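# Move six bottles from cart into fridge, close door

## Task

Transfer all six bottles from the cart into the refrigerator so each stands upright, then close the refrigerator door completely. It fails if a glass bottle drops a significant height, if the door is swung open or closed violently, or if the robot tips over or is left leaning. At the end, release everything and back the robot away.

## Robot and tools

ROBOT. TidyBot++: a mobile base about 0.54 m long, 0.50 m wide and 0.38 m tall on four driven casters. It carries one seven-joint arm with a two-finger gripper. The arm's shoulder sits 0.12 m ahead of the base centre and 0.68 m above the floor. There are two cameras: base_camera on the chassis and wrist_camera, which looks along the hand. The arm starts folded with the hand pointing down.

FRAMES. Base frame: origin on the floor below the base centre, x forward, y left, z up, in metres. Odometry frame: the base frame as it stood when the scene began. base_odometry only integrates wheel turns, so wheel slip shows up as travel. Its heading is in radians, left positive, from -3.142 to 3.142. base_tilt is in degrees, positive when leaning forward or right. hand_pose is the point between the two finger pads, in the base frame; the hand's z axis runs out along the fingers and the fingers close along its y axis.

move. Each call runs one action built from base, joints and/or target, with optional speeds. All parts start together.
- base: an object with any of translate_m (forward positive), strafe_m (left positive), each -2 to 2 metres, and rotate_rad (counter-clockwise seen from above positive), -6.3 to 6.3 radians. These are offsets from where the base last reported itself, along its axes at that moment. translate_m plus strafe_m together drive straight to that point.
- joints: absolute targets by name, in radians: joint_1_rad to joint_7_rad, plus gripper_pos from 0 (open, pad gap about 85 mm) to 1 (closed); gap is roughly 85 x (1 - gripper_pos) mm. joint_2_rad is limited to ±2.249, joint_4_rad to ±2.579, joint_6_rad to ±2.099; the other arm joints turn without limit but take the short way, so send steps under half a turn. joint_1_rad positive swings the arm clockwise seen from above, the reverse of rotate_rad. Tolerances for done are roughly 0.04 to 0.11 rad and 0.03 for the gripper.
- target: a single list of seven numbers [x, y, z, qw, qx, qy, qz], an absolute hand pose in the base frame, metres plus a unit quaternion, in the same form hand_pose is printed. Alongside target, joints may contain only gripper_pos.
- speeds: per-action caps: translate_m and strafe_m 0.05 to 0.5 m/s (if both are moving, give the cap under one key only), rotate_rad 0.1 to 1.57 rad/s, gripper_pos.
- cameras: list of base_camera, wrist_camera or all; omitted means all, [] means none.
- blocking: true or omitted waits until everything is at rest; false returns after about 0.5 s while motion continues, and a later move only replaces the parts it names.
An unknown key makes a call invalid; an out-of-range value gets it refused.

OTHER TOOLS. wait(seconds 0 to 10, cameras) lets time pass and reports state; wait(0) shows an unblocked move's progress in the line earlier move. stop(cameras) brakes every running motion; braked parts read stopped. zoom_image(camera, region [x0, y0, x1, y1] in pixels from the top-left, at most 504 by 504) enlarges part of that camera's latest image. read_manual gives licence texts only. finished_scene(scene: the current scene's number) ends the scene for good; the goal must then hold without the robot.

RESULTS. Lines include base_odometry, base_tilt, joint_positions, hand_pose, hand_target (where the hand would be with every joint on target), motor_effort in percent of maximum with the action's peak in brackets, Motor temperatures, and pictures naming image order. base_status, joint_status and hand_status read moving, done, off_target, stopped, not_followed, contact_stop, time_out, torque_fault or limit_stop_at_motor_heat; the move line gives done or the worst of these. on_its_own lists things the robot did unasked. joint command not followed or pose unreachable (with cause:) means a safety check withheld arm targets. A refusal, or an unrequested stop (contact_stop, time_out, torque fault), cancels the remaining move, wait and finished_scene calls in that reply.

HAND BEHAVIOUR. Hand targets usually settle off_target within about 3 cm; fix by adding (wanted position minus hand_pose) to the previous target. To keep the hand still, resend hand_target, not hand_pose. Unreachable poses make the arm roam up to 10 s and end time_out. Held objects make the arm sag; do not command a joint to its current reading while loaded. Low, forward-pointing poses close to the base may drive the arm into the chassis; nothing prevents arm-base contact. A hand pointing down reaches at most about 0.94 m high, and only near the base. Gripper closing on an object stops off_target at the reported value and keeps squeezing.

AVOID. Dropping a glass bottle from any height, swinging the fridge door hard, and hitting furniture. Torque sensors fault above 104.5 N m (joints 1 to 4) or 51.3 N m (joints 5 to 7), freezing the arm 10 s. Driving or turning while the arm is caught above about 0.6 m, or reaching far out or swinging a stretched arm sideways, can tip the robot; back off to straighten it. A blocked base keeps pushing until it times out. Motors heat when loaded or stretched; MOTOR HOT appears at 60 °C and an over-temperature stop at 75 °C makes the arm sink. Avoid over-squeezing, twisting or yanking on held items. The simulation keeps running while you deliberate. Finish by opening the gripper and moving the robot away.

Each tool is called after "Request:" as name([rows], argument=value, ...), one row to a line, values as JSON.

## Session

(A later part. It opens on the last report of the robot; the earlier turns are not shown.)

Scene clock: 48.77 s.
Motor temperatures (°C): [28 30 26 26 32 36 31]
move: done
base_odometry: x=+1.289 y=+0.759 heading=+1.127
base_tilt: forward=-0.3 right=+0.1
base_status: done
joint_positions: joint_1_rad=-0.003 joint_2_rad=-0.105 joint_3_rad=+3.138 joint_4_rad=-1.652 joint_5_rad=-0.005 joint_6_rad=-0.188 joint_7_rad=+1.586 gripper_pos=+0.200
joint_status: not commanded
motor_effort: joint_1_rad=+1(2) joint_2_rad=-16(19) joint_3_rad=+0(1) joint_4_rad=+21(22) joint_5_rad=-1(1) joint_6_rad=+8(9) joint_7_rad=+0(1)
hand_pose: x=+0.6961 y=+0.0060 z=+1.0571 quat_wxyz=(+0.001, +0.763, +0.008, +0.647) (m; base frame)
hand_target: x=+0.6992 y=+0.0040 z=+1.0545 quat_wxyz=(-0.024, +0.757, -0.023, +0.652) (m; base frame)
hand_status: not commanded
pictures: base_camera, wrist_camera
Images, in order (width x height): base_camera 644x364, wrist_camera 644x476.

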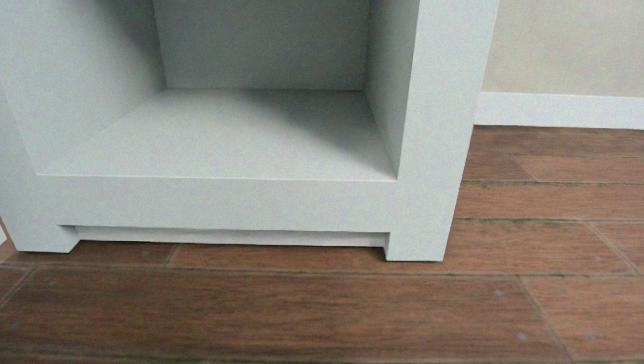

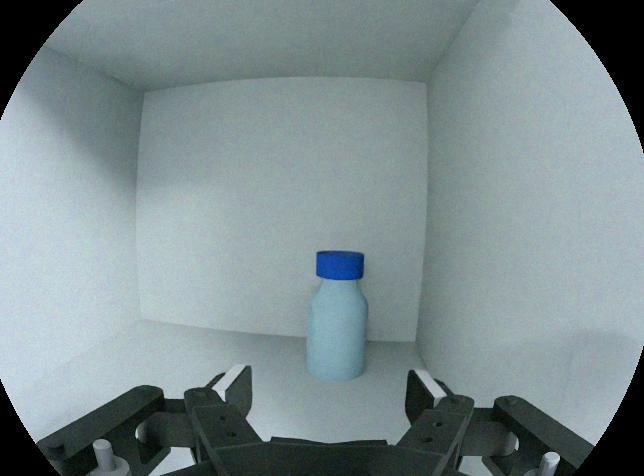

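Request:
move(base={"translate_m":-0.75}, cameras=[])

Request:
move(base={"translate_m":-0.855,"strafe_m":0.378,"rotate_rad":-1.397}, speeds={"rotate_rad":0.8})

Request:
move(joints={"joint_2_rad":-0.2,"joint_4_rad":-2.14,"joint_6_rad":0.26})

Scene clock: 53.30 s.
Motor temperatures (°C): [28 30 26 26 32 36 31]
move: done
base_odometry: x=+0.967 y=+0.082 heading=+1.127
base_tilt: forward=-0.3 right=+0.1
base_status: done
joint_positions: joint_1_rad=-0.003 joint_2_rad=-0.108 joint_3_rad=+3.138 joint_4_rad=-1.653 joint_5_rad=-0.005 joint_6_rad=-0.188 joint_7_rad=+1.586 gripper_pos=+0.200
joint_status: not commanded
motor_effort: joint_1_rad=+1(2) joint_2_rad=-15(18) joint_3_rad=+0(1) joint_4_rad=+21(21) joint_5_rad=+0(1) joint_6_rad=+8(9) joint_7_rad=+1(1)
hand_pose: x=+0.6952 y=+0.0060 z=+1.0581 quat_wxyz=(+0.001, +0.762, +0.008, +0.648) (m; base frame)
hand_target: x=+0.6992 y=+0.0040 z=+1.0545 quat_wxyz=(-0.024, +0.757, -0.023, +0.652) (m; base frame)
hand_status: not commanded
pictures: none
No camera images: "cameras" was empty.

Scene clock: 56.30 s.
Motor temperatures (°C): [28 30 26 26 32 36 31]
move: done
base_odometry: x=+0.258 y=-0.528 heading=-0.269
base_tilt: forward=-0.3 right=+0.1
base_status: done
joint_positions: joint_1_rad=+0.001 joint_2_rad=-0.106 joint_3_rad=+3.140 joint_4_rad=-1.653 joint_5_rad=-0.005 joint_6_rad=-0.188 joint_7_rad=+1.586 gripper_pos=+0.200
joint_status: not commanded
motor_effort: joint_1_rad=+1(3) joint_2_rad=-15(18) joint_3_rad=+0(3) joint_4_rad=+21(21) joint_5_rad=+0(1) joint_6_rad=+7(9) joint_7_rad=+0(1)
hand_pose: x=+0.6960 y=+0.0021 z=+1.0567 quat_wxyz=(+0.003, +0.763, +0.005, +0.647) (m; base frame)
hand_target: x=+0.6992 y=+0.0040 z=+1.0545 quat_wxyz=(-0.024, +0.757, -0.023, +0.652) (m; base frame)
hand_status: not commanded
pictures: base_camera, wrist_camera
Images, in order (width x height): base_camera 644x364, wrist_camera 644x476.

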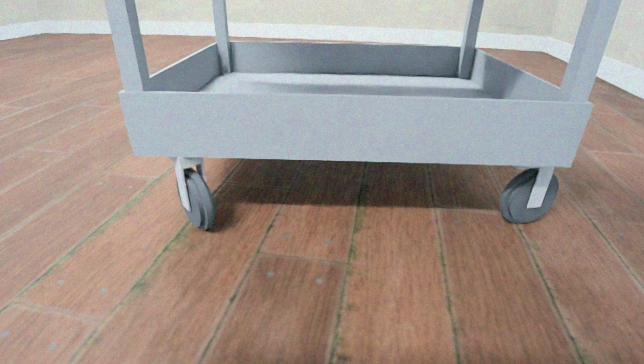

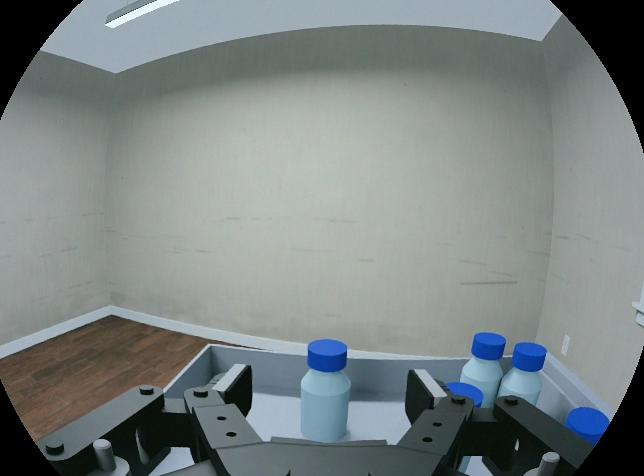

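Scene clock: 58.27 s.
Motor temperatures (°C): [28 30 26 26 32 36 31]
move: done
base_odometry: x=+0.258 y=-0.528 heading=-0.269
base_tilt: forward=-0.3 right=+0.1
base_status: not commanded
joint_positions: joint_1_rad=+0.001 joint_2_rad=-0.187 joint_3_rad=+3.140 joint_4_rad=-2.121 joint_5_rad=-0.005 joint_6_rad=+0.213 joint_7_rad=+1.586 gripper_pos=+0.200
joint_status: all done
motor_effort: joint_1_rad=+1(1) joint_2_rad=-12(16) joint_3_rad=+0(1) joint_4_rad=+20(22) joint_5_rad=+0(1) joint_6_rad=+8(10) joint_7_rad=+0(1)
hand_pose: x=+0.6423 y=+0.0015 z=+0.9374 quat_wxyz=(+0.004, +0.758, +0.004, +0.652) (m; base frame)
hand_target: x=+0.6380 y=-0.0006 z=+0.9468 quat_wxyz=(-0.019, +0.744, -0.027, +0.667) (m; base frame)
hand_status: not commanded
pictures: base_camera, wrist_camera
Images, in order (width x height): base_camera 644x364, wrist_camera 644x476.

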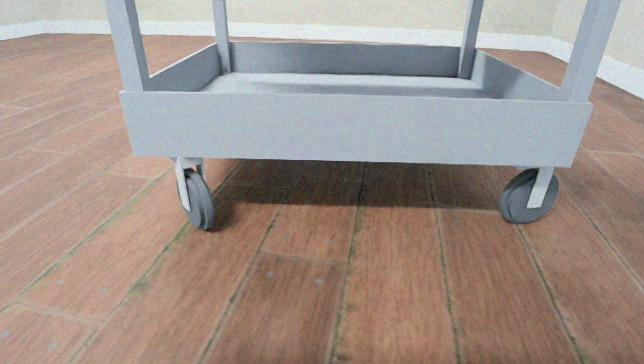

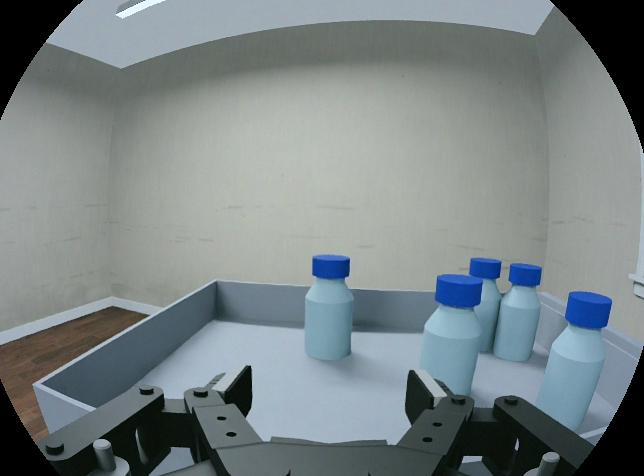

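Request:
move(base={"translate_m":0.30,"strafe_m":-0.006}, speeds={"translate_m":0.25}, joints={"joint_4_rad":-2.18,"joint_6_rad":0.245})

Scene clock: 60.77 s.
Motor temperatures (°C): [28 30 26 26 32 36 31]
move: done
base_odometry: x=+0.546 y=-0.614 heading=-0.270
base_tilt: forward=-0.3 right=+0.1
base_status: done
joint_positions: joint_1_rad=+0.001 joint_2_rad=-0.201 joint_3_rad=+3.140 joint_4_rad=-2.168 joint_5_rad=-0.005 joint_6_rad=+0.214 joint_7_rad=+1.586 gripper_pos=+0.200
joint_status: all done
motor_effort: joint_1_rad=+0(2) joint_2_rad=-11(14) joint_3_rad=+1(1) joint_4_rad=+19(22) joint_5_rad=+0(1) joint_6_rad=+8(9) joint_7_rad=+0(1)
hand_pose: x=+0.6312 y=+0.0015 z=+0.9166 quat_wxyz=(+0.004, +0.768, +0.004, +0.640) (m; base frame)
hand_target: x=+0.6309 y=-0.0005 z=+0.9182 quat_wxyz=(-0.018, +0.762, -0.027, +0.646) (m; base frame)
hand_status: not commanded
pictures: base_camera, wrist_camera
Images, in order (width x height): base_camera 644x364, wrist_camera 644x476.

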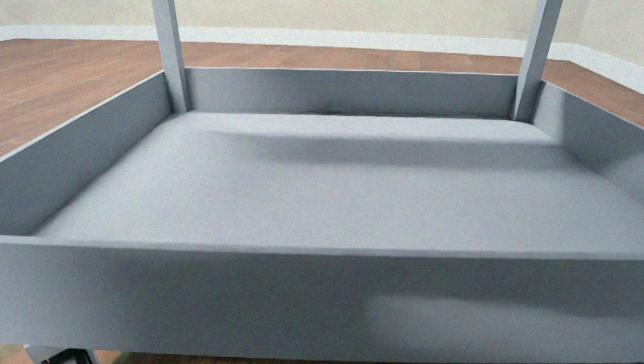

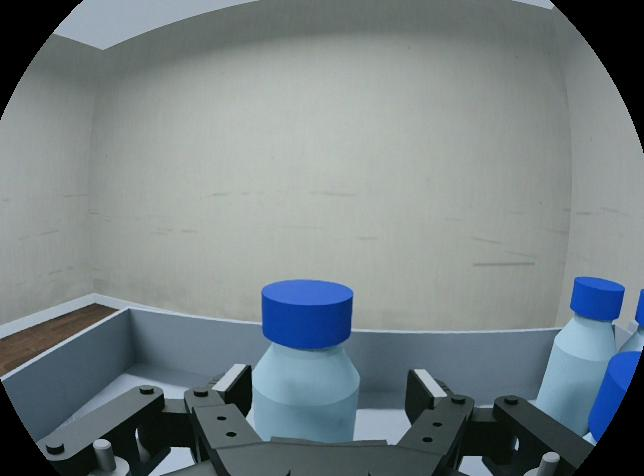

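Request:
move(base={"translate_m":0.062,"strafe_m":0.011}, speeds={"translate_m":0.12})

Request:
move(joints={"gripper_pos":0.7})

Request:
move(joints={"joint_2_rad":-0.35,"joint_4_rad":-1.78,"joint_6_rad":-0.29})

Scene clock: 62.33 s.
Motor temperatures (°C): [28 30 26 26 32 36 31]
move: done
base_odometry: x=+0.609 y=-0.620 heading=-0.270
base_tilt: forward=-0.3 right=+0.1
base_status: done
joint_positions: joint_1_rad=+0.001 joint_2_rad=-0.203 joint_3_rad=+3.140 joint_4_rad=-2.168 joint_5_rad=-0.005 joint_6_rad=+0.214 joint_7_rad=+1.586 gripper_pos=+0.200
joint_status: not commanded
motor_effort: joint_1_rad=+0(2) joint_2_rad=-11(13) joint_3_rad=+0(1) joint_4_rad=+20(20) joint_5_rad=+0(1) joint_6_rad=+8(9) joint_7_rad=+0(1)
hand_pose: x=+0.6308 y=+0.0015 z=+0.9174 quat_wxyz=(+0.004, +0.768, +0.004, +0.641) (m; base frame)
hand_target: x=+0.6309 y=-0.0005 z=+0.9182 quat_wxyz=(-0.018, +0.762, -0.027, +0.646) (m; base frame)
hand_status: not commanded
pictures: base_camera, wrist_camera
Images, in order (width x height): base_camera 644x364, wrist_camera 644x476.

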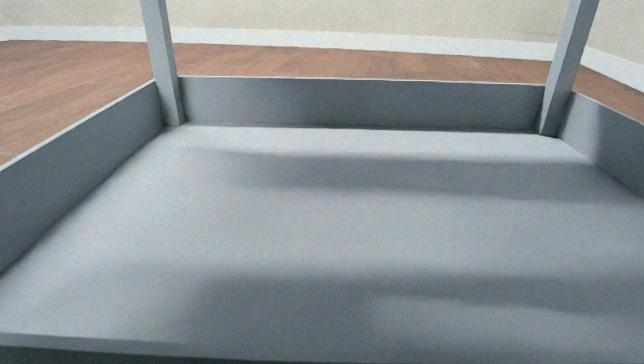

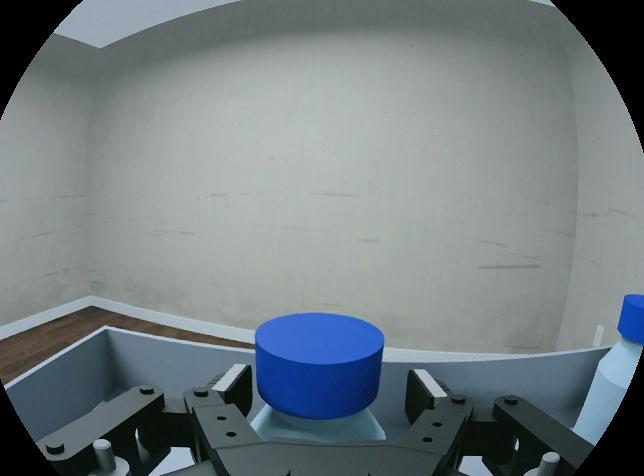

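Scene clock: 63.17 s.
Motor temperatures (°C): [28 30 26 26 32 36 31]
move: off_target
base_odometry: x=+0.609 y=-0.620 heading=-0.270
base_tilt: forward=-0.3 right=+0.1
base_status: not commanded
joint_positions: joint_1_rad=+0.000 joint_2_rad=-0.203 joint_3_rad=+3.140 joint_4_rad=-2.168 joint_5_rad=-0.005 joint_6_rad=+0.216 joint_7_rad=+1.586 gripper_pos=+0.457
joint_status: gripper_pos off_target (ended at +0.457, target +0.700)
motor_effort: joint_1_rad=+0(3) joint_2_rad=-10(10) joint_3_rad=+0(2) joint_4_rad=+19(20) joint_5_rad=+0(1) joint_6_rad=+8(9) joint_7_rad=+0(1)
hand_pose: x=+0.6309 y=+0.0019 z=+0.9179 quat_wxyz=(+0.004, +0.767, +0.005, +0.641) (m; base frame)
hand_target: x=+0.6309 y=-0.0005 z=+0.9182 quat_wxyz=(-0.018, +0.762, -0.027, +0.646) (m; base frame)
hand_status: not commanded
pictures: base_camera, wrist_camera
Images, in order (width x height): base_camera 644x364, wrist_camera 644x476.

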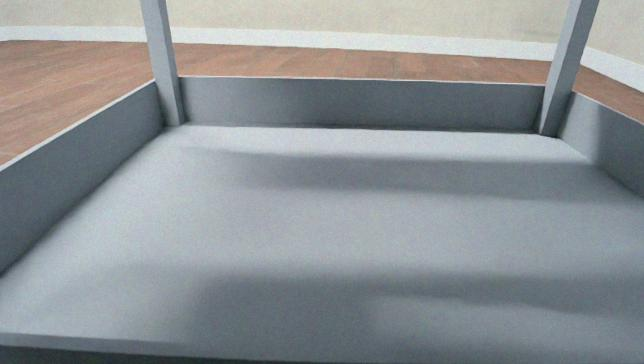

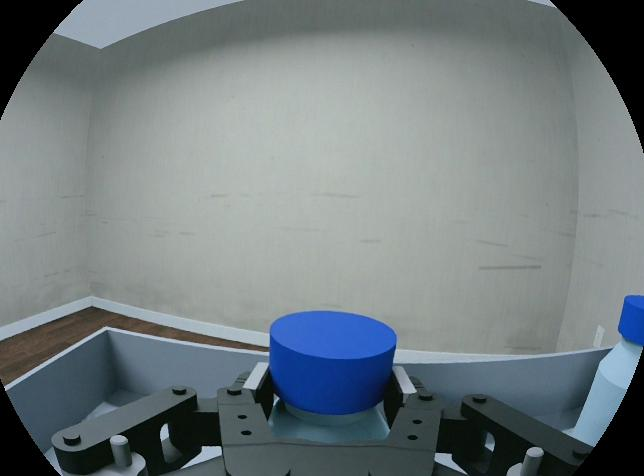

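Scene clock: 65.03 s.
Motor temperatures (°C): [28 30 26 26 32 36 31]
move: done
base_odometry: x=+0.609 y=-0.620 heading=-0.270
base_tilt: forward=-0.3 right=+0.1
base_status: not commanded
joint_positions: joint_1_rad=+0.000 joint_2_rad=-0.327 joint_3_rad=+3.140 joint_4_rad=-1.836 joint_5_rad=-0.005 joint_6_rad=-0.250 joint_7_rad=+1.586 gripper_pos=+0.457
joint_status: all done
motor_effort: joint_1_rad=+1(1) joint_2_rad=-12(17) joint_3_rad=+0(1) joint_4_rad=+26(27) joint_5_rad=+0(1) joint_6_rad=+12(14) joint_7_rad=+0(1)
hand_pose: x=+0.6034 y=+0.0026 z=+1.0415 quat_wxyz=(+0.003, +0.770, +0.005, +0.638) (m; base frame)
hand_target: x=+0.5938 y=+0.0055 z=+1.0750 quat_wxyz=(-0.025, +0.758, -0.021, +0.652) (m; base frame)
hand_status: not commanded
pictures: base_camera, wrist_camera
Images, in order (width x height): base_camera 644x364, wrist_camera 644x476.

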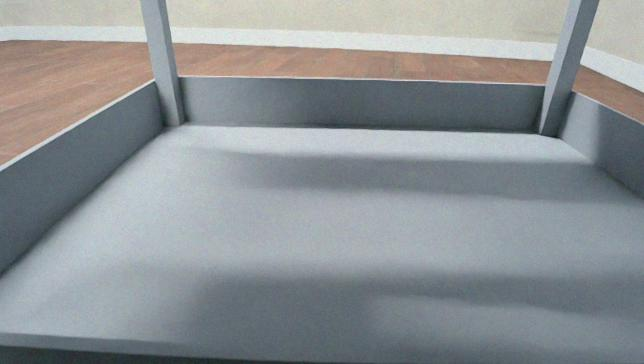

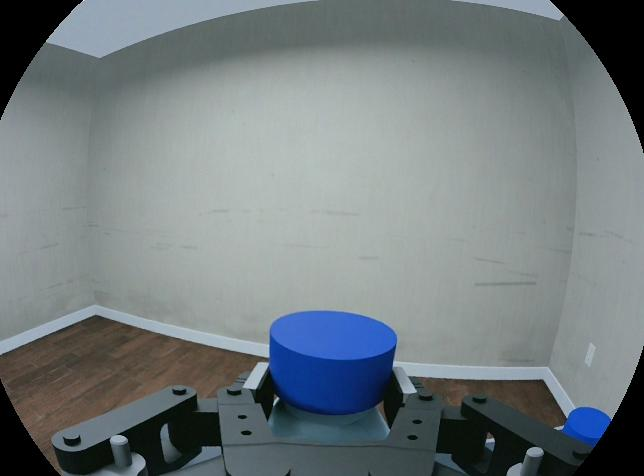

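Request:
move(base={"translate_m":-0.45}, cameras=[])

Request:
move(base={"translate_m":0.488,"strafe_m":0.661,"rotate_rad":1.397}, speeds={"rotate_rad":0.7}, joints={"joint_1_rad":-0.07,"joint_2_rad":-0.1,"joint_4_rad":-1.42,"joint_6_rad":-0.42})

Scene clock: 68.40 s.
Motor temperatures (°C): [28 30 26 26 32 36 31]
move: done
base_odometry: x=+0.175 y=-0.500 heading=-0.270
base_tilt: forward=-0.3 right=+0.1
base_status: done
joint_positions: joint_1_rad=+0.000 joint_2_rad=-0.336 joint_3_rad=+3.140 joint_4_rad=-1.836 joint_5_rad=-0.005 joint_6_rad=-0.256 joint_7_rad=+1.586 gripper_pos=+0.457
joint_status: not commanded
motor_effort: joint_1_rad=+1(2) joint_2_rad=-11(16) joint_3_rad=+0(2) joint_4_rad=+26(27) joint_5_rad=+0(1) joint_6_rad=+13(14) joint_7_rad=+0(1)
hand_pose: x=+0.5997 y=+0.0026 z=+1.0441 quat_wxyz=(+0.003, +0.769, +0.005, +0.639) (m; base frame)
hand_target: x=+0.5938 y=+0.0055 z=+1.0750 quat_wxyz=(-0.025, +0.758, -0.021, +0.652) (m; base frame)
hand_status: not commanded
pictures: none
No camera images: "cameras" was empty.

Scene clock: 71.60 s.
Motor temperatures (°C): [28 30 26 26 32 36 31]
move: off_target
base_odometry: x=+0.822 y=+0.007 heading=+1.127
base_tilt: forward=-0.3 right=+0.1
base_status: done
joint_positions: joint_1_rad=-0.070 joint_2_rad=-0.079 joint_3_rad=+3.140 joint_4_rad=-1.483 joint_5_rad=-0.005 joint_6_rad=-0.382 joint_7_rad=+1.586 gripper_pos=+0.457
joint_status: joint_4_rad off_target (ended at -1.483, target -1.420); the others done
motor_effort: joint_1_rad=+1(4) joint_2_rad=-20(24) joint_3_rad=+0(4) joint_4_rad=+26(27) joint_5_rad=+0(1) joint_6_rad=+13(14) joint_7_rad=+0(1)
hand_pose: x=+0.6984 y=+0.0438 z=+1.0867 quat_wxyz=(-0.020, +0.778, +0.033, +0.626) (m; base frame)
hand_target: x=+0.6865 y=+0.0467 z=+1.1261 quat_wxyz=(-0.049, +0.764, +0.008, +0.643) (m; base frame)
hand_status: not commanded
pictures: base_camera, wrist_camera
Images, in order (width x height): base_camera 644x364, wrist_camera 644x476.

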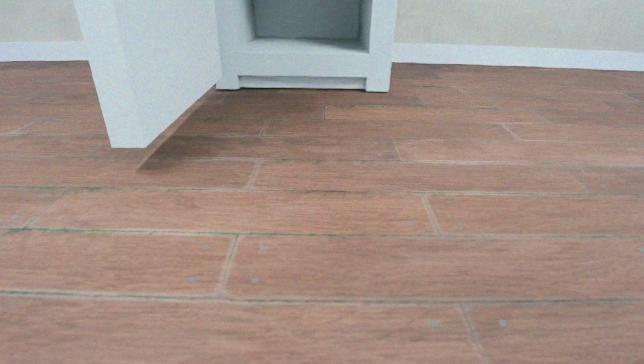

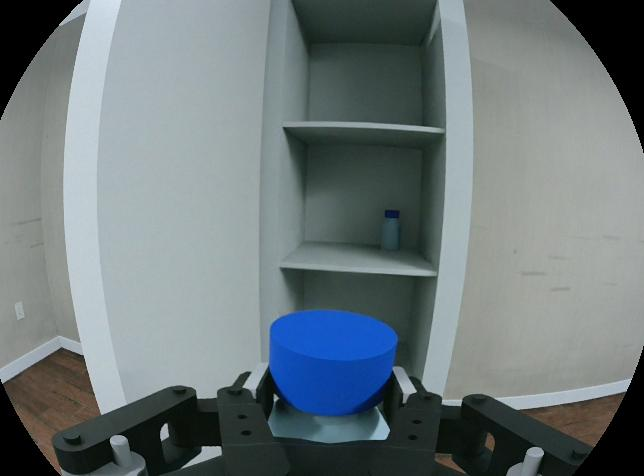

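Request:
move(base={"translate_m":0.8}, speeds={"translate_m":0.4})

Scene clock: 75.07 s.
Motor temperatures (°C): [28 30 26 26 32 36 31]
move: done
base_odometry: x=+1.166 y=+0.729 heading=+1.128
base_tilt: forward=-0.3 right=+0.1
base_status: done
joint_positions: joint_1_rad=-0.070 joint_2_rad=-0.078 joint_3_rad=+3.140 joint_4_rad=-1.481 joint_5_rad=-0.005 joint_6_rad=-0.386 joint_7_rad=+1.586 gripper_pos=+0.457
joint_status: not commanded
motor_effort: joint_1_rad=+1(2) joint_2_rad=-20(23) joint_3_rad=+1(1) joint_4_rad=+26(27) joint_5_rad=+0(1) joint_6_rad=+12(13) joint_7_rad=+0(1)
hand_pose: x=+0.6983 y=+0.0438 z=+1.0865 quat_wxyz=(-0.020, +0.779, +0.033, +0.626) (m; base frame)
hand_target: x=+0.6865 y=+0.0467 z=+1.1261 quat_wxyz=(-0.049, +0.764, +0.008, +0.643) (m; base frame)
hand_status: not commanded
pictures: base_camera, wrist_camera
Images, in order (width x height): base_camera 644x364, wrist_camera 644x476.

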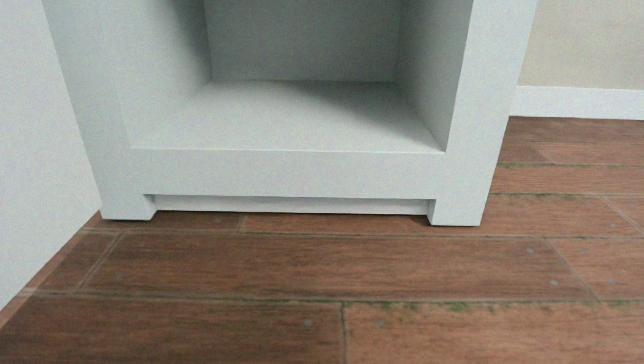

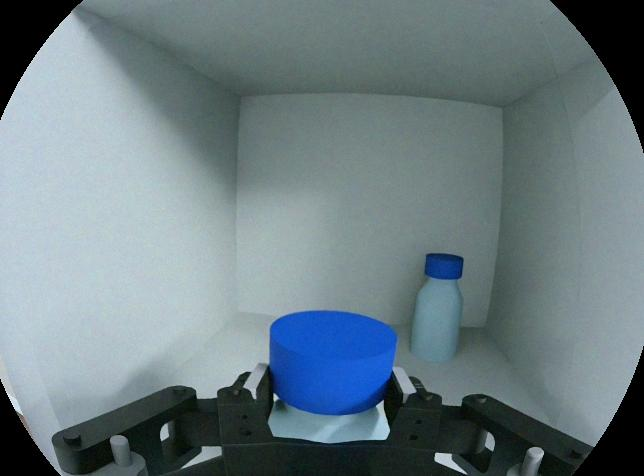

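Request:
move(base={"translate_m":0.335}, speeds={"translate_m":0.2})

Request:
move(joints={"joint_4_rad":-1.56,"joint_6_rad":-0.27}, cameras=[])

Request:
move(joints={"joint_4_rad":-1.67,"joint_6_rad":-0.15})

Scene clock: 78.07 s.
Motor temperatures (°C): [28 30 26 26 32 36 31]
move: done
base_odometry: x=+1.309 y=+1.032 heading=+1.130
base_tilt: forward=-0.3 right=+0.1
base_status: done
joint_positions: joint_1_rad=-0.070 joint_2_rad=-0.079 joint_3_rad=+3.140 joint_4_rad=-1.481 joint_5_rad=-0.005 joint_6_rad=-0.387 joint_7_rad=+1.586 gripper_pos=+0.457
joint_status: not commanded
motor_effort: joint_1_rad=+1(2) joint_2_rad=-20(24) joint_3_rad=+0(2) joint_4_rad=+26(27) joint_5_rad=-1(1) joint_6_rad=+13(13) joint_7_rad=+0(1)
hand_pose: x=+0.6981 y=+0.0438 z=+1.0867 quat_wxyz=(-0.020, +0.779, +0.033, +0.626) (m; base frame)
hand_target: x=+0.6865 y=+0.0467 z=+1.1261 quat_wxyz=(-0.049, +0.764, +0.008, +0.643) (m; base frame)
hand_status: not commanded
pictures: base_camera, wrist_camera
Images, in order (width x height): base_camera 644x364, wrist_camera 644x476.

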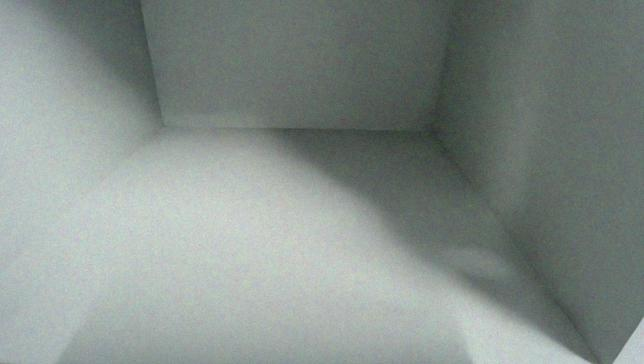

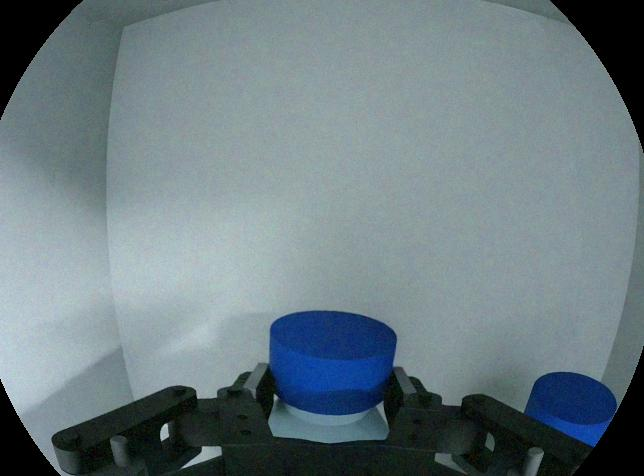

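Scene clock: 79.10 s.
Motor temperatures (°C): [28 30 26 26 32 36 31]
move: done
base_odometry: x=+1.309 y=+1.032 heading=+1.130
base_tilt: forward=-0.3 right=+0.1
base_status: not commanded
joint_positions: joint_1_rad=-0.070 joint_2_rad=-0.080 joint_3_rad=+3.140 joint_4_rad=-1.561 joint_5_rad=-0.005 joint_6_rad=-0.326 joint_7_rad=+1.586 gripper_pos=+0.457
joint_status: all done
motor_effort: joint_1_rad=+1(2) joint_2_rad=-19(22) joint_3_rad=+0(1) joint_4_rad=+24(27) joint_5_rad=+0(1) joint_6_rad=+10(13) joint_7_rad=+0(1)
hand_pose: x=+0.6996 y=+0.0438 z=+1.0562 quat_wxyz=(-0.019, +0.785, +0.033, +0.618) (m; base frame)
hand_target: x=+0.6950 y=+0.0457 z=+1.0859 quat_wxyz=(-0.048, +0.761, +0.005, +0.647) (m; base frame)
hand_status: not commanded
pictures: none
No camera images: "cameras" was empty.

Scene clock: 80.03 s.
Motor temperatures (°C): [28 30 26 26 32 36 31]
move: done
base_odometry: x=+1.309 y=+1.032 heading=+1.130
base_tilt: forward=-0.3 right=+0.1
base_status: not commanded
joint_positions: joint_1_rad=-0.070 joint_2_rad=-0.099 joint_3_rad=+3.140 joint_4_rad=-1.646 joint_5_rad=-0.005 joint_6_rad=-0.195 joint_7_rad=+1.586 gripper_pos=+0.457
joint_status: all done
motor_effort: joint_1_rad=+2(2) joint_2_rad=-15(18) joint_3_rad=+2(2) joint_4_rad=+20(23) joint_5_rad=+0(1) joint_6_rad=+8(11) joint_7_rad=+0(1)
hand_pose: x=+0.6970 y=+0.0434 z=+1.0546 quat_wxyz=(-0.020, +0.764, +0.032, +0.644) (m; base frame)
hand_target: x=+0.6975 y=+0.0446 z=+1.0545 quat_wxyz=(-0.047, +0.758, +0.004, +0.651) (m; base frame)
hand_status: not commanded
pictures: base_camera, wrist_camera
Images, in order (width x height): base_camera 644x364, wrist_camera 644x476.

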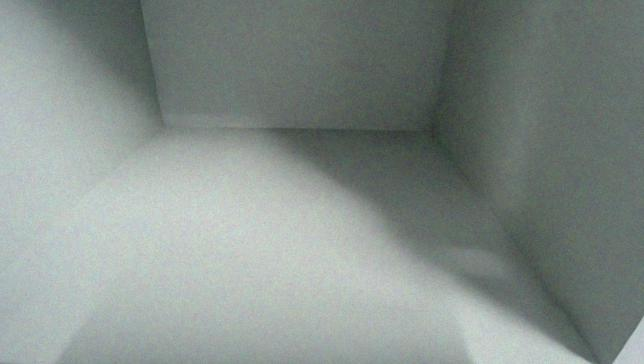

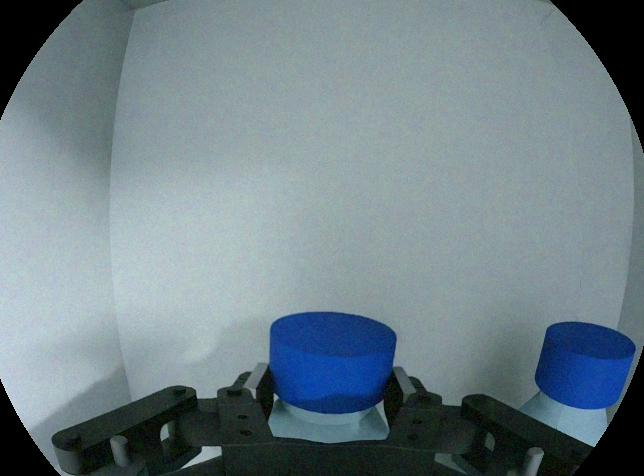

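Request:
move(joints={"gripper_pos":0.2}, cameras=[])

Request:
move(base={"translate_m":-0.25,"strafe_m":-0.017}, speeds={"translate_m":0.2})

Request:
move(base={"translate_m":-0.8}, cameras=[])

Scene clock: 81.23 s.
Motor temperatures (°C): [28 30 26 26 32 36 31]
move: done
base_odometry: x=+1.309 y=+1.032 heading=+1.130
base_tilt: forward=-0.3 right=+0.1
base_status: not commanded
joint_positions: joint_1_rad=-0.070 joint_2_rad=-0.099 joint_3_rad=+3.140 joint_4_rad=-1.651 joint_5_rad=-0.005 joint_6_rad=-0.194 joint_7_rad=+1.586 gripper_pos=+0.200
joint_status: all done
motor_effort: joint_1_rad=+0(2) joint_2_rad=-15(16) joint_3_rad=+0(2) joint_4_rad=+21(21) joint_5_rad=+0(1) joint_6_rad=+9(9) joint_7_rad=+0(1)
hand_pose: x=+0.6968 y=+0.0434 z=+1.0519 quat_wxyz=(-0.020, +0.766, +0.032, +0.642) (m; base frame)
hand_target: x=+0.6975 y=+0.0446 z=+1.0545 quat_wxyz=(-0.047, +0.758, +0.004, +0.651) (m; base frame)
hand_status: not commanded
pictures: none
No camera images: "cameras" was empty.

Scene clock: 83.23 s.
Motor temperatures (°C): [28 30 26 26 32 36 31]
move: done
base_odometry: x=+1.218 y=+0.799 heading=+1.130
base_tilt: forward=-0.3 right=+0.1
base_status: done
joint_positions: joint_1_rad=-0.070 joint_2_rad=-0.106 joint_3_rad=+3.140 joint_4_rad=-1.652 joint_5_rad=-0.005 joint_6_rad=-0.192 joint_7_rad=+1.586 gripper_pos=+0.200
joint_status: not commanded
motor_effort: joint_1_rad=+1(3) joint_2_rad=-15(19) joint_3_rad=+0(2) joint_4_rad=+21(22) joint_5_rad=-1(1) joint_6_rad=+7(9) joint_7_rad=+0(1)
hand_pose: x=+0.6942 y=+0.0432 z=+1.0558 quat_wxyz=(-0.020, +0.763, +0.032, +0.645) (m; base frame)
hand_target: x=+0.6975 y=+0.0446 z=+1.0545 quat_wxyz=(-0.047, +0.758, +0.004, +0.651) (m; base frame)
hand_status: not commanded
pictures: base_camera, wrist_camera
Images, in order (width x height): base_camera 644x364, wrist_camera 644x476.

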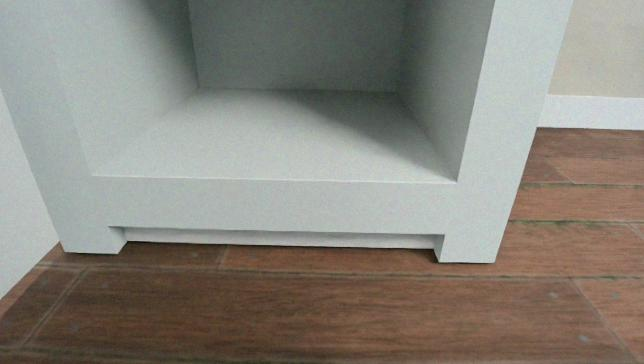

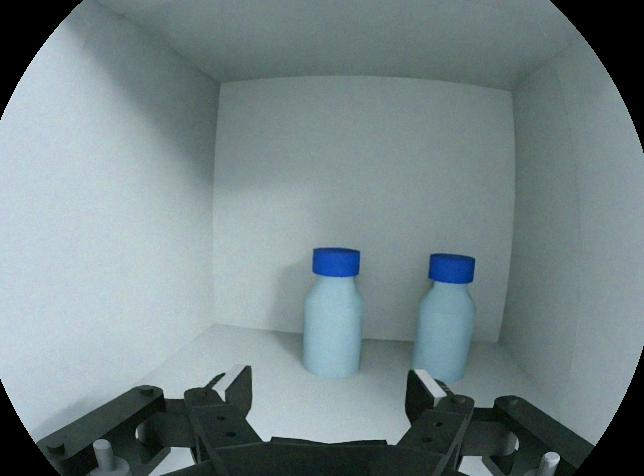

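Scene clock: 86.03 s.
Motor temperatures (°C): [28 30 26 26 32 36 31]
move: done
base_odometry: x=+0.877 y=+0.075 heading=+1.130
base_tilt: forward=-0.3 right=+0.1
base_status: done
joint_positions: joint_1_rad=-0.070 joint_2_rad=-0.107 joint_3_rad=+3.140 joint_4_rad=-1.653 joint_5_rad=-0.005 joint_6_rad=-0.191 joint_7_rad=+1.586 gripper_pos=+0.200
joint_status: not commanded
motor_effort: joint_1_rad=+0(1) joint_2_rad=-15(19) joint_3_rad=+0(1) joint_4_rad=+21(21) joint_5_rad=+0(1) joint_6_rad=+8(9) joint_7_rad=-1(1)
hand_pose: x=+0.6937 y=+0.0432 z=+1.0568 quat_wxyz=(-0.020, +0.762, +0.032, +0.646) (m; base frame)
hand_target: x=+0.6975 y=+0.0446 z=+1.0545 quat_wxyz=(-0.047, +0.758, +0.004, +0.651) (m; base frame)
hand_status: not commanded
pictures: none
No camera images: "cameras" was empty.

Request:
move(base={"translate_m":-0.476,"strafe_m":0.2475,"rotate_rad":-1.40}, cameras=[])

Request:
move(base={"translate_m":-0.136,"strafe_m":-0.484}, joints={"joint_1_rad":0,"joint_2_rad":-0.2,"joint_4_rad":-2.14,"joint_6_rad":0.26})

Scene clock: 90.10 s.
Motor temperatures (°C): [28 30 26 26 32 36 31]
move: done
base_odometry: x=+0.450 y=-0.250 heading=-0.269
base_tilt: forward=-0.3 right=+0.1
base_status: done
joint_positions: joint_1_rad=-0.067 joint_2_rad=-0.105 joint_3_rad=+3.142 joint_4_rad=-1.653 joint_5_rad=-0.005 joint_6_rad=-0.190 joint_7_rad=+1.586 gripper_pos=+0.200
joint_status: not commanded
motor_effort: joint_1_rad=+1(2) joint_2_rad=-15(18) joint_3_rad=+1(3) joint_4_rad=+21(22) joint_5_rad=+0(1) joint_6_rad=+8(9) joint_7_rad=+0(1)
hand_pose: x=+0.6946 y=+0.0399 z=+1.0558 quat_wxyz=(-0.018, +0.763, +0.030, +0.645) (m; base frame)
hand_target: x=+0.6975 y=+0.0446 z=+1.0545 quat_wxyz=(-0.047, +0.758, +0.004, +0.651) (m; base frame)
hand_status: not commanded
pictures: none
No camera images: "cameras" was empty.

Scene clock: 92.33 s.
Motor temperatures (°C): [28 30 26 26 32 36 31]
move: done
base_odometry: x=+0.190 y=-0.681 heading=-0.270
base_tilt: forward=-0.3 right=+0.1
base_status: done
joint_positions: joint_1_rad=-0.009 joint_2_rad=-0.192 joint_3_rad=+3.142 joint_4_rad=-2.121 joint_5_rad=-0.005 joint_6_rad=+0.214 joint_7_rad=+1.586 gripper_pos=+0.200
joint_status: all done
motor_effort: joint_1_rad=+0(3) joint_2_rad=-12(17) joint_3_rad=+0(3) joint_4_rad=+20(22) joint_5_rad=-1(1) joint_6_rad=+8(9) joint_7_rad=+1(1)
hand_pose: x=+0.6411 y=+0.0057 z=+0.9399 quat_wxyz=(+0.001, +0.756, +0.007, +0.654) (m; base frame)
hand_target: x=+0.6380 y=-0.0006 z=+0.9468 quat_wxyz=(-0.019, +0.744, -0.027, +0.667) (m; base frame)
hand_status: not commanded
pictures: base_camera, wrist_camera
Images, in order (width x height): base_camera 644x364, wrist_camera 644x476.

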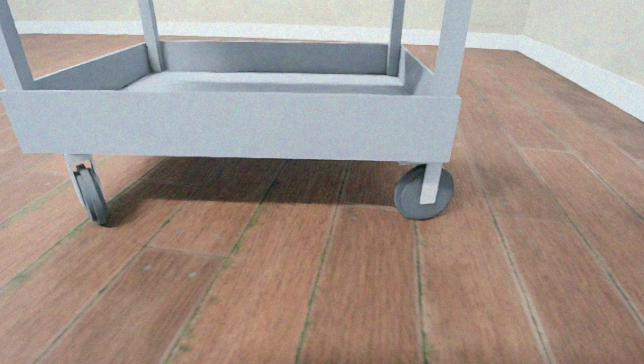

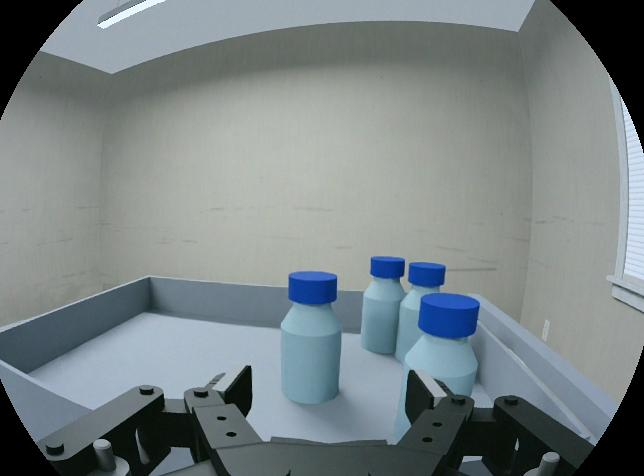

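Request:
move(base={"translate_m":0.04,"strafe_m":-0.101}, joints={"joint_4_rad":-2.175,"joint_6_rad":0.245})

Scene clock: 94.43 s.
Motor temperatures (°C): [28 30 26 26 32 36 31]
move: done
base_odometry: x=+0.201 y=-0.789 heading=-0.270
base_tilt: forward=-0.3 right=+0.1
base_status: done
joint_positions: joint_1_rad=-0.006 joint_2_rad=-0.195 joint_3_rad=+3.142 joint_4_rad=-2.162 joint_5_rad=-0.005 joint_6_rad=+0.215 joint_7_rad=+1.586 gripper_pos=+0.200
joint_status: all done
motor_effort: joint_1_rad=+1(2) joint_2_rad=-11(12) joint_3_rad=+0(2) joint_4_rad=+20(21) joint_5_rad=+0(1) joint_6_rad=+8(9) joint_7_rad=+0(1)
hand_pose: x=+0.6338 y=+0.0040 z=+0.9172 quat_wxyz=(+0.002, +0.768, +0.006, +0.640) (m; base frame)
hand_target: x=+0.6318 y=-0.0005 z=+0.9212 quat_wxyz=(-0.018, +0.761, -0.027, +0.648) (m; base frame)
hand_status: not commanded
pictures: base_camera, wrist_camera
Images, in order (width x height): base_camera 644x364, wrist_camera 644x476.

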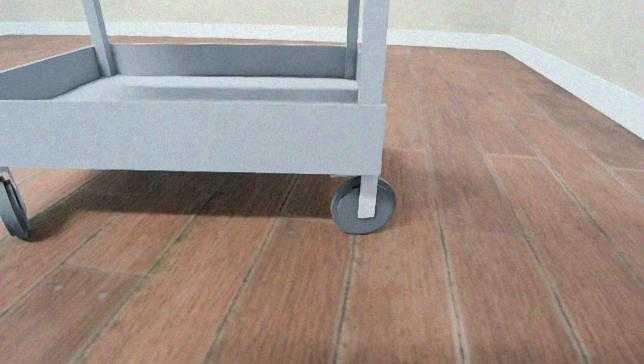

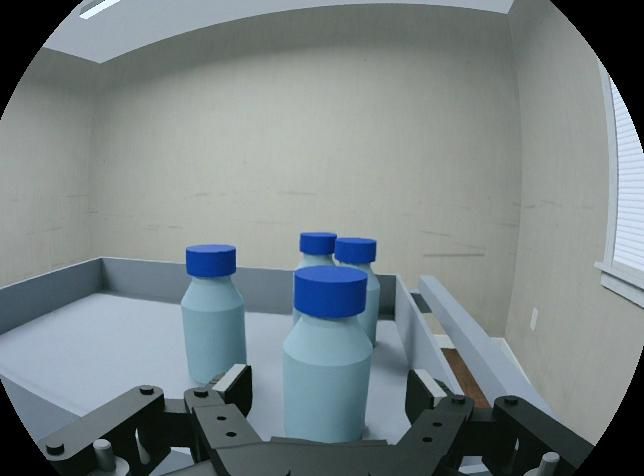

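Request:
move(base={"translate_m":0.112,"strafe_m":0.005}, speeds={"translate_m":0.15})

Scene clock: 98.73 s.
Motor temperatures (°C): [28 30 26 26 32 36 31]
move: done
base_odometry: x=+0.310 y=-0.814 heading=-0.270
base_tilt: forward=-0.3 right=+0.1
base_status: done
joint_positions: joint_1_rad=-0.006 joint_2_rad=-0.200 joint_3_rad=+3.142 joint_4_rad=-2.162 joint_5_rad=-0.005 joint_6_rad=+0.215 joint_7_rad=+1.586 gripper_pos=+0.200
joint_status: not commanded
motor_effort: joint_1_rad=+1(1) joint_2_rad=-11(13) joint_3_rad=+1(1) joint_4_rad=+20(21) joint_5_rad=+0(1) joint_6_rad=+7(9) joint_7_rad=+0(1)
hand_pose: x=+0.6325 y=+0.0040 z=+0.9196 quat_wxyz=(+0.002, +0.767, +0.006, +0.642) (m; base frame)
hand_target: x=+0.6318 y=-0.0005 z=+0.9212 quat_wxyz=(-0.018, +0.761, -0.027, +0.648) (m; base frame)
hand_status: not commanded
pictures: base_camera, wrist_camera
Images, in order (width x height): base_camera 644x364, wrist_camera 644x476.

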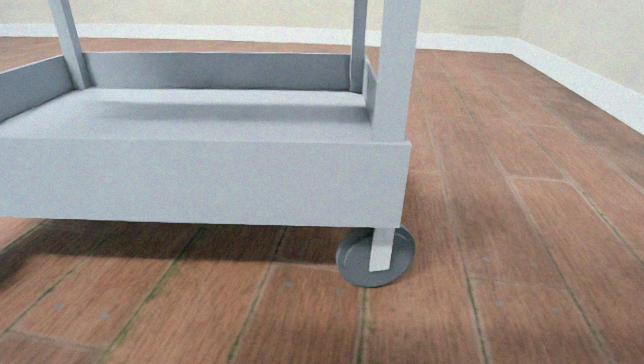

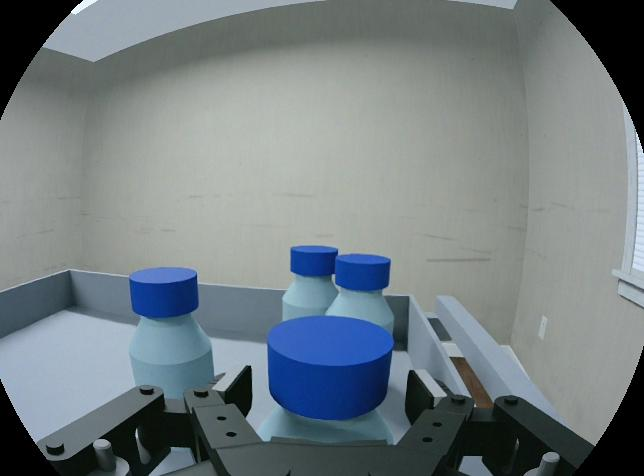

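Request:
move(base={"translate_m":0.01}, speeds={"translate_m":0.1}, cameras=[])

Request:
move(joints={"gripper_pos":0.7}, cameras=["wrist_camera"])

Scene clock: 99.77 s.
Motor temperatures (°C): [28 30 26 26 32 36 31]
move: done
base_odometry: x=+0.320 y=-0.817 heading=-0.271
base_tilt: forward=-0.3 right=+0.1
base_status: done
joint_positions: joint_1_rad=-0.006 joint_2_rad=-0.200 joint_3_rad=+3.142 joint_4_rad=-2.162 joint_5_rad=-0.005 joint_6_rad=+0.215 joint_7_rad=+1.586 gripper_pos=+0.200
joint_status: not commanded
motor_effort: joint_1_rad=+0(2) joint_2_rad=-10(13) joint_3_rad=+0(2) joint_4_rad=+20(20) joint_5_rad=+0(1) joint_6_rad=+8(9) joint_7_rad=+0(1)
hand_pose: x=+0.6324 y=+0.0040 z=+0.9198 quat_wxyz=(+0.002, +0.767, +0.006, +0.642) (m; base frame)
hand_target: x=+0.6318 y=-0.0005 z=+0.9212 quat_wxyz=(-0.018, +0.761, -0.027, +0.648) (m; base frame)
hand_status: not commanded
pictures: none
No camera images: "cameras" was empty.

Scene clock: 100.60 s.
Motor temperatures (°C): [28 30 26 26 32 36 31]
move: off_target
base_odometry: x=+0.320 y=-0.817 heading=-0.271
base_tilt: forward=-0.3 right=+0.1
base_status: not commanded
joint_positions: joint_1_rad=-0.006 joint_2_rad=-0.201 joint_3_rad=+3.142 joint_4_rad=-2.162 joint_5_rad=-0.005 joint_6_rad=+0.215 joint_7_rad=+1.586 gripper_pos=+0.440
joint_status: gripper_pos off_target (ended at +0.440, target +0.700)
motor_effort: joint_1_rad=+1(1) joint_2_rad=-10(12) joint_3_rad=+0(1) joint_4_rad=+20(20) joint_5_rad=+0(1) joint_6_rad=+8(9) joint_7_rad=+1(1)
hand_pose: x=+0.6324 y=+0.0040 z=+0.9201 quat_wxyz=(+0.002, +0.766, +0.006, +0.642) (m; base frame)
hand_target: x=+0.6318 y=-0.0005 z=+0.9212 quat_wxyz=(-0.018, +0.761, -0.027, +0.648) (m; base frame)
hand_status: not commanded
pictures: wrist_camera
Images, in order (width x height): wrist_camera 644x476.

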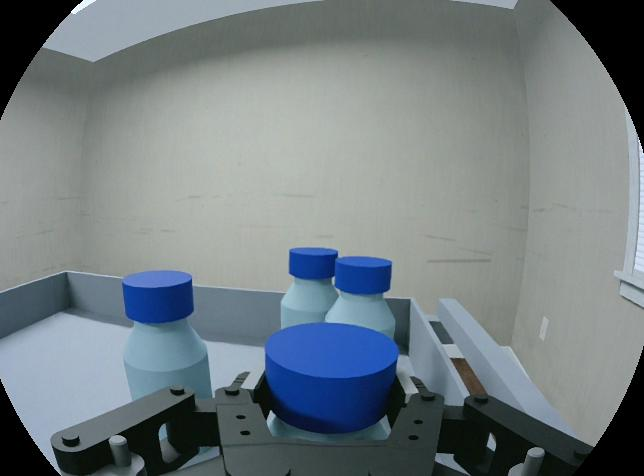

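Request:
move(joints={"joint_2_rad":-0.35,"joint_4_rad":-1.78,"joint_6_rad":-0.29}, cameras=["wrist_camera"])

Request:
move(base={"translate_m":-0.4}, speeds={"translate_m":0.4}, cameras=["wrist_camera"])

Request:
move(base={"translate_m":0.664,"strafe_m":0.928,"rotate_rad":1.398}, speeds={"rotate_rad":0.6}, joints={"joint_1_rad":-0.25,"joint_2_rad":-0.1,"joint_4_rad":-1.42,"joint_6_rad":-0.42})

Scene clock: 103.77 s.
Motor temperatures (°C): [28 30 26 26 32 36 31]
move: done
base_odometry: x=+0.320 y=-0.817 heading=-0.271
base_tilt: forward=-0.3 right=+0.1
base_status: not commanded
joint_positions: joint_1_rad=-0.006 joint_2_rad=-0.332 joint_3_rad=+3.142 joint_4_rad=-1.829 joint_5_rad=-0.005 joint_6_rad=-0.244 joint_7_rad=+1.586 gripper_pos=+0.440
joint_status: all done
motor_effort: joint_1_rad=+1(1) joint_2_rad=-10(17) joint_3_rad=+1(1) joint_4_rad=+25(27) joint_5_rad=+0(1) joint_6_rad=+11(13) joint_7_rad=+0(1)
hand_pose: x=+0.6022 y=+0.0045 z=+1.0497 quat_wxyz=(+0.001, +0.765, +0.007, +0.644) (m; base frame)
hand_target: x=+0.5938 y=+0.0055 z=+1.0750 quat_wxyz=(-0.025, +0.757, -0.021, +0.652) (m; base frame)
hand_status: not commanded
pictures: wrist_camera
Images, in order (width x height): wrist_camera 644x476.

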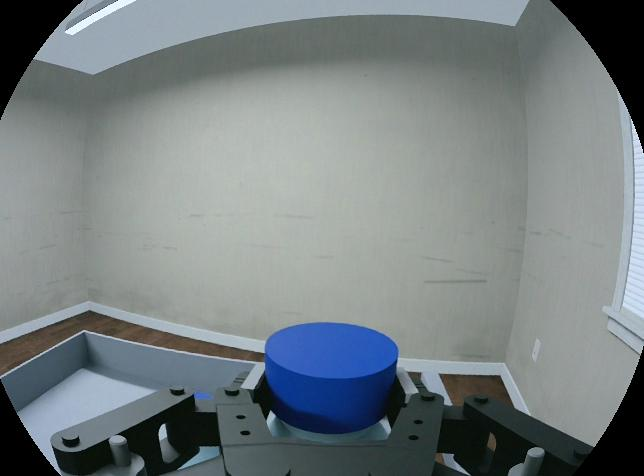

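Scene clock: 106.00 s.
Motor temperatures (°C): [28 30 26 26 32 36 31]
move: done
base_odometry: x=-0.065 y=-0.710 heading=-0.271
base_tilt: forward=-0.3 right=+0.1
base_status: done
joint_positions: joint_1_rad=-0.005 joint_2_rad=-0.338 joint_3_rad=+3.142 joint_4_rad=-1.829 joint_5_rad=-0.005 joint_6_rad=-0.249 joint_7_rad=+1.586 gripper_pos=+0.440
joint_status: not commanded
motor_effort: joint_1_rad=+1(3) joint_2_rad=-10(15) joint_3_rad=+1(4) joint_4_rad=+25(26) joint_5_rad=+0(1) joint_6_rad=+11(12) joint_7_rad=+0(1)
hand_pose: x=+0.5996 y=+0.0039 z=+1.0511 quat_wxyz=(+0.002, +0.765, +0.006, +0.645) (m; base frame)
hand_target: x=+0.5938 y=+0.0055 z=+1.0750 quat_wxyz=(-0.025, +0.757, -0.021, +0.652) (m; base frame)
hand_status: not commanded
pictures: wrist_camera
Images, in order (width x height): wrist_camera 644x476.

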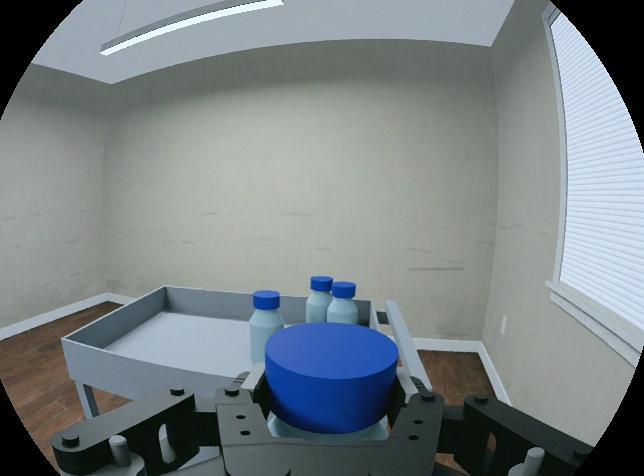

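Scene clock: 109.43 s.
Motor temperatures (°C): [28 30 26 26 32 36 31]
move: done
base_odometry: x=+0.823 y=+0.007 heading=+1.127
base_tilt: forward=-0.3 right=+0.1
base_status: done
joint_positions: joint_1_rad=-0.248 joint_2_rad=-0.086 joint_3_rad=+3.144 joint_4_rad=-1.475 joint_5_rad=-0.005 joint_6_rad=-0.377 joint_7_rad=+1.586 gripper_pos=+0.440
joint_status: all done
motor_effort: joint_1_rad=+1(3) joint_2_rad=-20(23) joint_3_rad=+0(5) joint_4_rad=+24(26) joint_5_rad=+0(1) joint_6_rad=+12(13) joint_7_rad=+0(1)
hand_pose: x=+0.6798 y=+0.1420 z=+1.0973 quat_wxyz=(-0.075, +0.766, +0.099, +0.630) (m; base frame)
hand_target: x=+0.6689 y=+0.1475 z=+1.1261 quat_wxyz=(-0.107, +0.760, +0.076, +0.636) (m; base frame)
hand_status: not commanded
pictures: base_camera, wrist_camera
Images, in order (width x height): base_camera 644x364, wrist_camera 644x476.

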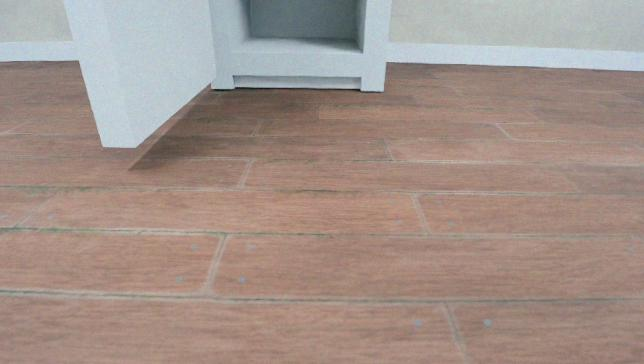

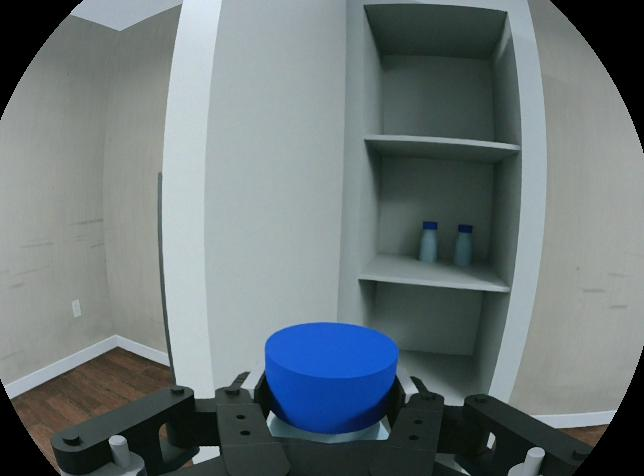

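Request:
move(base={"translate_m":0.8}, speeds={"translate_m":0.4})

Scene clock: 113.23 s.
Motor temperatures (°C): [28 30 26 26 32 36 31]
move: done
base_odometry: x=+1.167 y=+0.729 heading=+1.128
base_tilt: forward=-0.3 right=+0.1
base_status: done
joint_positions: joint_1_rad=-0.248 joint_2_rad=-0.085 joint_3_rad=+3.144 joint_4_rad=-1.474 joint_5_rad=-0.005 joint_6_rad=-0.379 joint_7_rad=+1.586 gripper_pos=+0.440
joint_status: not commanded
motor_effort: joint_1_rad=+1(2) joint_2_rad=-19(22) joint_3_rad=+0(1) joint_4_rad=+25(26) joint_5_rad=+0(1) joint_6_rad=+12(12) joint_7_rad=+0(1)
hand_pose: x=+0.6800 y=+0.1421 z=+1.0968 quat_wxyz=(-0.075, +0.767, +0.099, +0.630) (m; base frame)
hand_target: x=+0.6689 y=+0.1475 z=+1.1261 quat_wxyz=(-0.107, +0.760, +0.076, +0.636) (m; base frame)
hand_status: not commanded
pictures: base_camera, wrist_camera
Images, in order (width x height): base_camera 644x364, wrist_camera 644x476.

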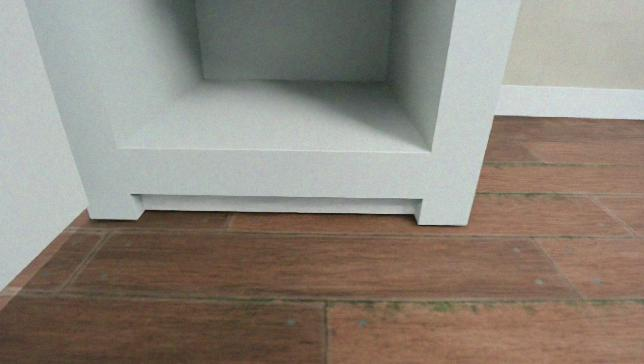

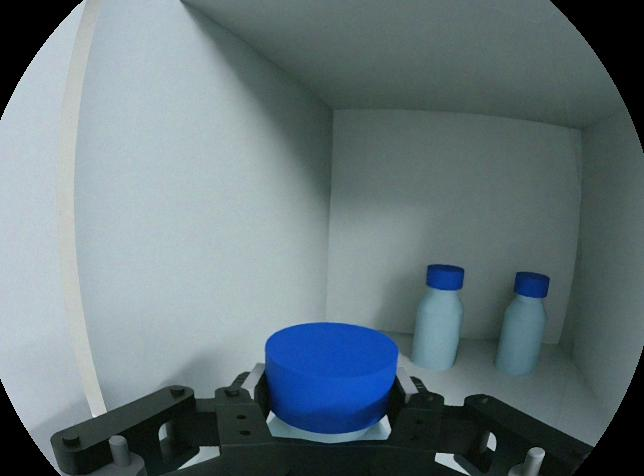

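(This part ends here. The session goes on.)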